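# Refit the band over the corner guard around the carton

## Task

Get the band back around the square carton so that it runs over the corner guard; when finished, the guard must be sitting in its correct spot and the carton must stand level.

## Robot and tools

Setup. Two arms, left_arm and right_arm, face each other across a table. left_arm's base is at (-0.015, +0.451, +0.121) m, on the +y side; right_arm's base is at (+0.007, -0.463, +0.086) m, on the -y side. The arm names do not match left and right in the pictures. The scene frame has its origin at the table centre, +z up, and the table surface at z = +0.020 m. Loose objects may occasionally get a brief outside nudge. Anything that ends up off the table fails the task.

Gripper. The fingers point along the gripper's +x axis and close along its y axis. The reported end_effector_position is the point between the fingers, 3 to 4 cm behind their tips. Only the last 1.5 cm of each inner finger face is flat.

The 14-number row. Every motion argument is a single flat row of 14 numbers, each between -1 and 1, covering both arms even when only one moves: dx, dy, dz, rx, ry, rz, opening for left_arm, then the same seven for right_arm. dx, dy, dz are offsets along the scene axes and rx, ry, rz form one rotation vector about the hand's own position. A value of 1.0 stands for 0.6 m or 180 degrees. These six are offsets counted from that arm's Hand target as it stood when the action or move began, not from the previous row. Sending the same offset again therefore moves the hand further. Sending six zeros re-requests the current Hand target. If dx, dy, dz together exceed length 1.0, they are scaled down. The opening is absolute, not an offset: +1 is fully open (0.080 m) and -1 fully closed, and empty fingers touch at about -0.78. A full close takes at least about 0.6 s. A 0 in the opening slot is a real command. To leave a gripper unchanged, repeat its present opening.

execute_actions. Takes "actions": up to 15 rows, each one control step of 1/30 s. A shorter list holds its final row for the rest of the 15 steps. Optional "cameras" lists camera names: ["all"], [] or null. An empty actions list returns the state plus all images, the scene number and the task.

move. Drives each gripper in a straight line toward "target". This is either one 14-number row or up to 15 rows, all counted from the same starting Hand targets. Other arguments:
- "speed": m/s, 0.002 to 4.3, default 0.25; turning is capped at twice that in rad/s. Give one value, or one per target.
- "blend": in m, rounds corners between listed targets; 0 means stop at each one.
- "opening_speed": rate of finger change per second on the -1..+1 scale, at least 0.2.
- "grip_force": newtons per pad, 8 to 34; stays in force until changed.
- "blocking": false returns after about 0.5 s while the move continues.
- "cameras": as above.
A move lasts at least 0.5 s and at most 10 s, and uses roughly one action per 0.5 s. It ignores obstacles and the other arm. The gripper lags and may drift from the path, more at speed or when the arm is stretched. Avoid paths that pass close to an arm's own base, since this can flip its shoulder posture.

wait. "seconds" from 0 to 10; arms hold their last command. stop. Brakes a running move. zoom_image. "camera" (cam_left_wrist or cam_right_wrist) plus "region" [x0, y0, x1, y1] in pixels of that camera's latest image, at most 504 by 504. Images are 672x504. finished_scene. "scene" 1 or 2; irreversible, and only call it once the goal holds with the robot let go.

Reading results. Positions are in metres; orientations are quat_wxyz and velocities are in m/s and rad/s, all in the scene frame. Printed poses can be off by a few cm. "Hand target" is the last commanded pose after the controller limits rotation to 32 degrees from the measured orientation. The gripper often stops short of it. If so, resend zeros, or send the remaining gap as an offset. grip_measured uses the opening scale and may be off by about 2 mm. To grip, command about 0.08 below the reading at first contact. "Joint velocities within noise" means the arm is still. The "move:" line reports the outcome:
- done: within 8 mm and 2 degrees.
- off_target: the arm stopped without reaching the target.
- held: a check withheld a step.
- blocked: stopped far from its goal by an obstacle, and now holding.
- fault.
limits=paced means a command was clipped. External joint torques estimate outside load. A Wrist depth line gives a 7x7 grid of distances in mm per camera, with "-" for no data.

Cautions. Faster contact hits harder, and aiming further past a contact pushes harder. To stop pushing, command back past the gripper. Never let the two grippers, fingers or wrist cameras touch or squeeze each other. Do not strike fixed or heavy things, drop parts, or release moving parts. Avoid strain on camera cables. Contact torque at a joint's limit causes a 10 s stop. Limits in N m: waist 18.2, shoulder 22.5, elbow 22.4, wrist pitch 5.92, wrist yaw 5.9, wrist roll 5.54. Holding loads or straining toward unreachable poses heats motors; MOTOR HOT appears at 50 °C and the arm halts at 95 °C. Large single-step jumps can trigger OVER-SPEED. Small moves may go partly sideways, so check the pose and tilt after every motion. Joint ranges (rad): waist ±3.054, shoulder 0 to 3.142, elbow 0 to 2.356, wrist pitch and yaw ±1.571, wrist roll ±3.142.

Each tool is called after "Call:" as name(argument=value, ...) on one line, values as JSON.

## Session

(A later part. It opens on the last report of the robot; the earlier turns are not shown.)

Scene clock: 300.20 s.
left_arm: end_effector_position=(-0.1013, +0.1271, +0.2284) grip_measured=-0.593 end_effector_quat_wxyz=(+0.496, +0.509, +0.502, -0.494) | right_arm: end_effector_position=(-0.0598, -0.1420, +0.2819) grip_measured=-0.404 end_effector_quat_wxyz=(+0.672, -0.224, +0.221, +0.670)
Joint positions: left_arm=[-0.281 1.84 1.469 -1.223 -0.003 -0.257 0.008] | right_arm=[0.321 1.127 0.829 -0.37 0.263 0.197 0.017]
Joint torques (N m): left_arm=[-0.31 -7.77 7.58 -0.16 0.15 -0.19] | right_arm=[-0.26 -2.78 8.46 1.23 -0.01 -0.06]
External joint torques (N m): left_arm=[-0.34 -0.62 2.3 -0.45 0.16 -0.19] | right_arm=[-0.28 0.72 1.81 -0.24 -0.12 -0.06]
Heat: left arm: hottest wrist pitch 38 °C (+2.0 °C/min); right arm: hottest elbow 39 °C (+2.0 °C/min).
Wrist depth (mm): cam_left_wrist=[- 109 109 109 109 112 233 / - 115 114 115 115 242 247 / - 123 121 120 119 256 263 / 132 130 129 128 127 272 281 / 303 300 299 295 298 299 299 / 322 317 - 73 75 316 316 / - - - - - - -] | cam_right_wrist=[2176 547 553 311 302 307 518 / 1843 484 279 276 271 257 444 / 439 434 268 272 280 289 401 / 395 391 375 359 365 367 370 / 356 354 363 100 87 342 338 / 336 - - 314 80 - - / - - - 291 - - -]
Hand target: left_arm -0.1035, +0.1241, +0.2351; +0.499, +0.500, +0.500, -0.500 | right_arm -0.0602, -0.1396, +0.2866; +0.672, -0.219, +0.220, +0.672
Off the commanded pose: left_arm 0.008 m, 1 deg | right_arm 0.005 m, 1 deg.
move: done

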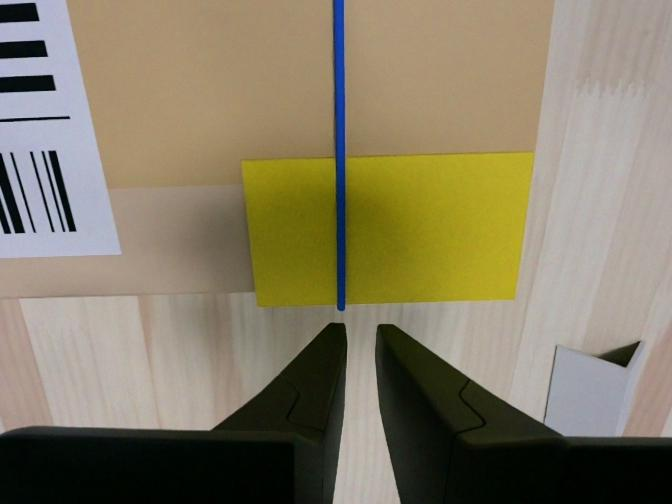

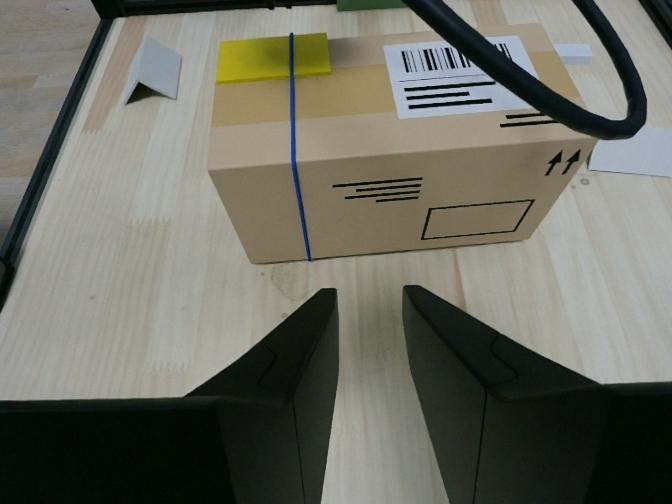

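Call:
move(target=[[0.03, 0.15, 0.1, -0.25, 0, 0, -0.4, 0, 0, 0, 0, 0, 0, -0.4]], speed=0.25, cameras=["all"])

Call:
zoom_image(camera="cam_left_wrist", region=[250, 20, 622, 350])

Scene clock: 304.37 s.
left_arm: end_effector_position=(-0.0864, +0.2133, +0.2953) grip_measured=-0.403 end_effector_quat_wxyz=(+0.650, +0.275, +0.272, -0.654) | right_arm: end_effector_position=(-0.0598, -0.1420, +0.2819) grip_measured=-0.404 end_effector_quat_wxyz=(+0.672, -0.224, +0.221, +0.670)
Joint positions: left_arm=[-0.51 0.892 0.745 -0.707 -0.333 -0.357 0.017] | right_arm=[0.321 1.127 0.829 -0.37 0.263 0.197 0.017]
Joint torques (N m): left_arm=[-0.28 -2.76 6.01 1.48 -0.42 -0.16] | right_arm=[-0.34 -2.74 8.41 1.24 -0.01 -0.06]
External joint torques (N m): left_arm=[-0.28 -0.98 -0.26 0.23 -0.26 -0.16] | right_arm=[-0.32 0.7 1.82 -0.22 -0.12 -0.07]
Heat: left arm: hottest wrist pitch 38 °C (+2.0 °C/min); right arm: hottest elbow 39 °C (+2.0 °C/min).
Wrist depth (mm): cam_left_wrist=[504 509 507 513 518 518 2195 / 459 459 460 466 468 472 1624 / 255 255 257 259 270 429 424 / 235 235 238 239 383 395 396 / 346 283 273 283 357 369 370 / 333 339 72 90 - 346 343 / - - - 313 - - -] | cam_right_wrist=[2136 564 561 549 310 308 522 / 1858 490 279 276 272 269 459 / 438 434 268 273 281 304 403 / 395 391 375 356 364 366 371 / 358 356 363 100 87 344 340 / 335 - - 314 80 - - / - - - 291 - - -]
Hand target: left_arm -0.0855, +0.2141, +0.2951; +0.653, +0.271, +0.271, -0.654 | right_arm -0.0602, -0.1396, +0.2866; +0.672, -0.219, +0.220, +0.672
Off the commanded pose: left_arm 0.001 m, 1 deg | right_arm 0.005 m, 1 deg.
move: done

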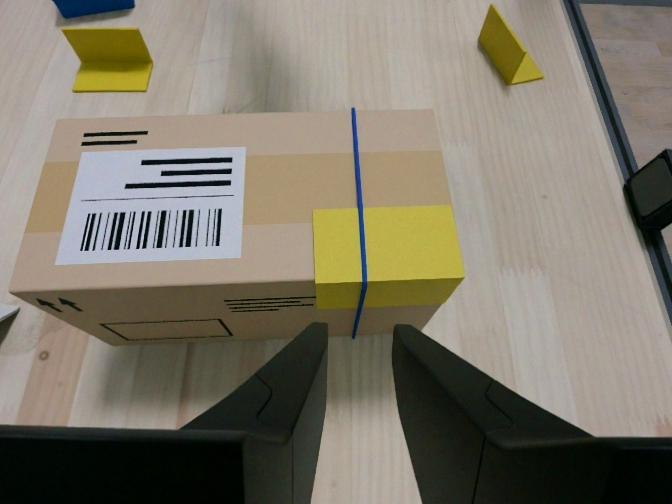

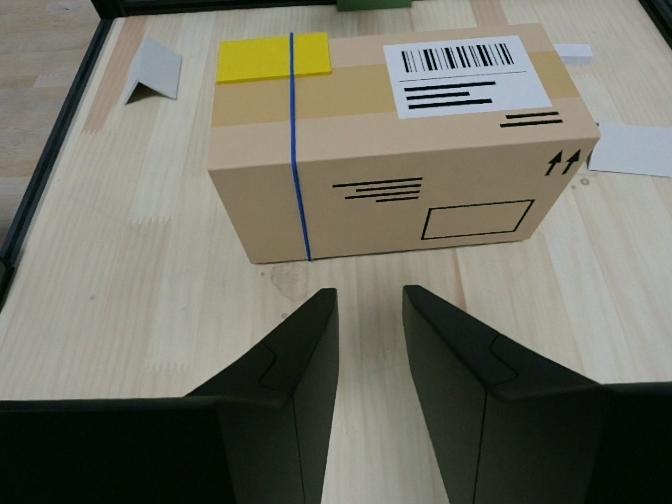

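Scaled by 1.355.

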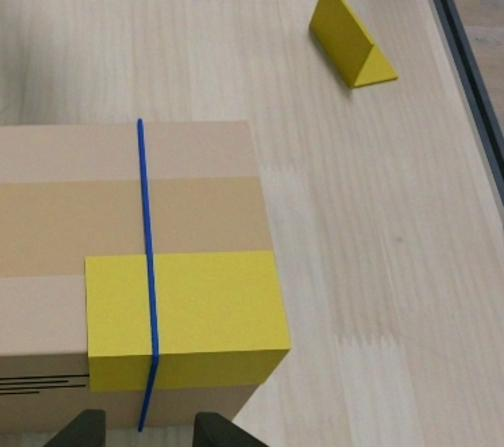

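Call:
finished_scene(scene=1)

The scene is finished: the task was done.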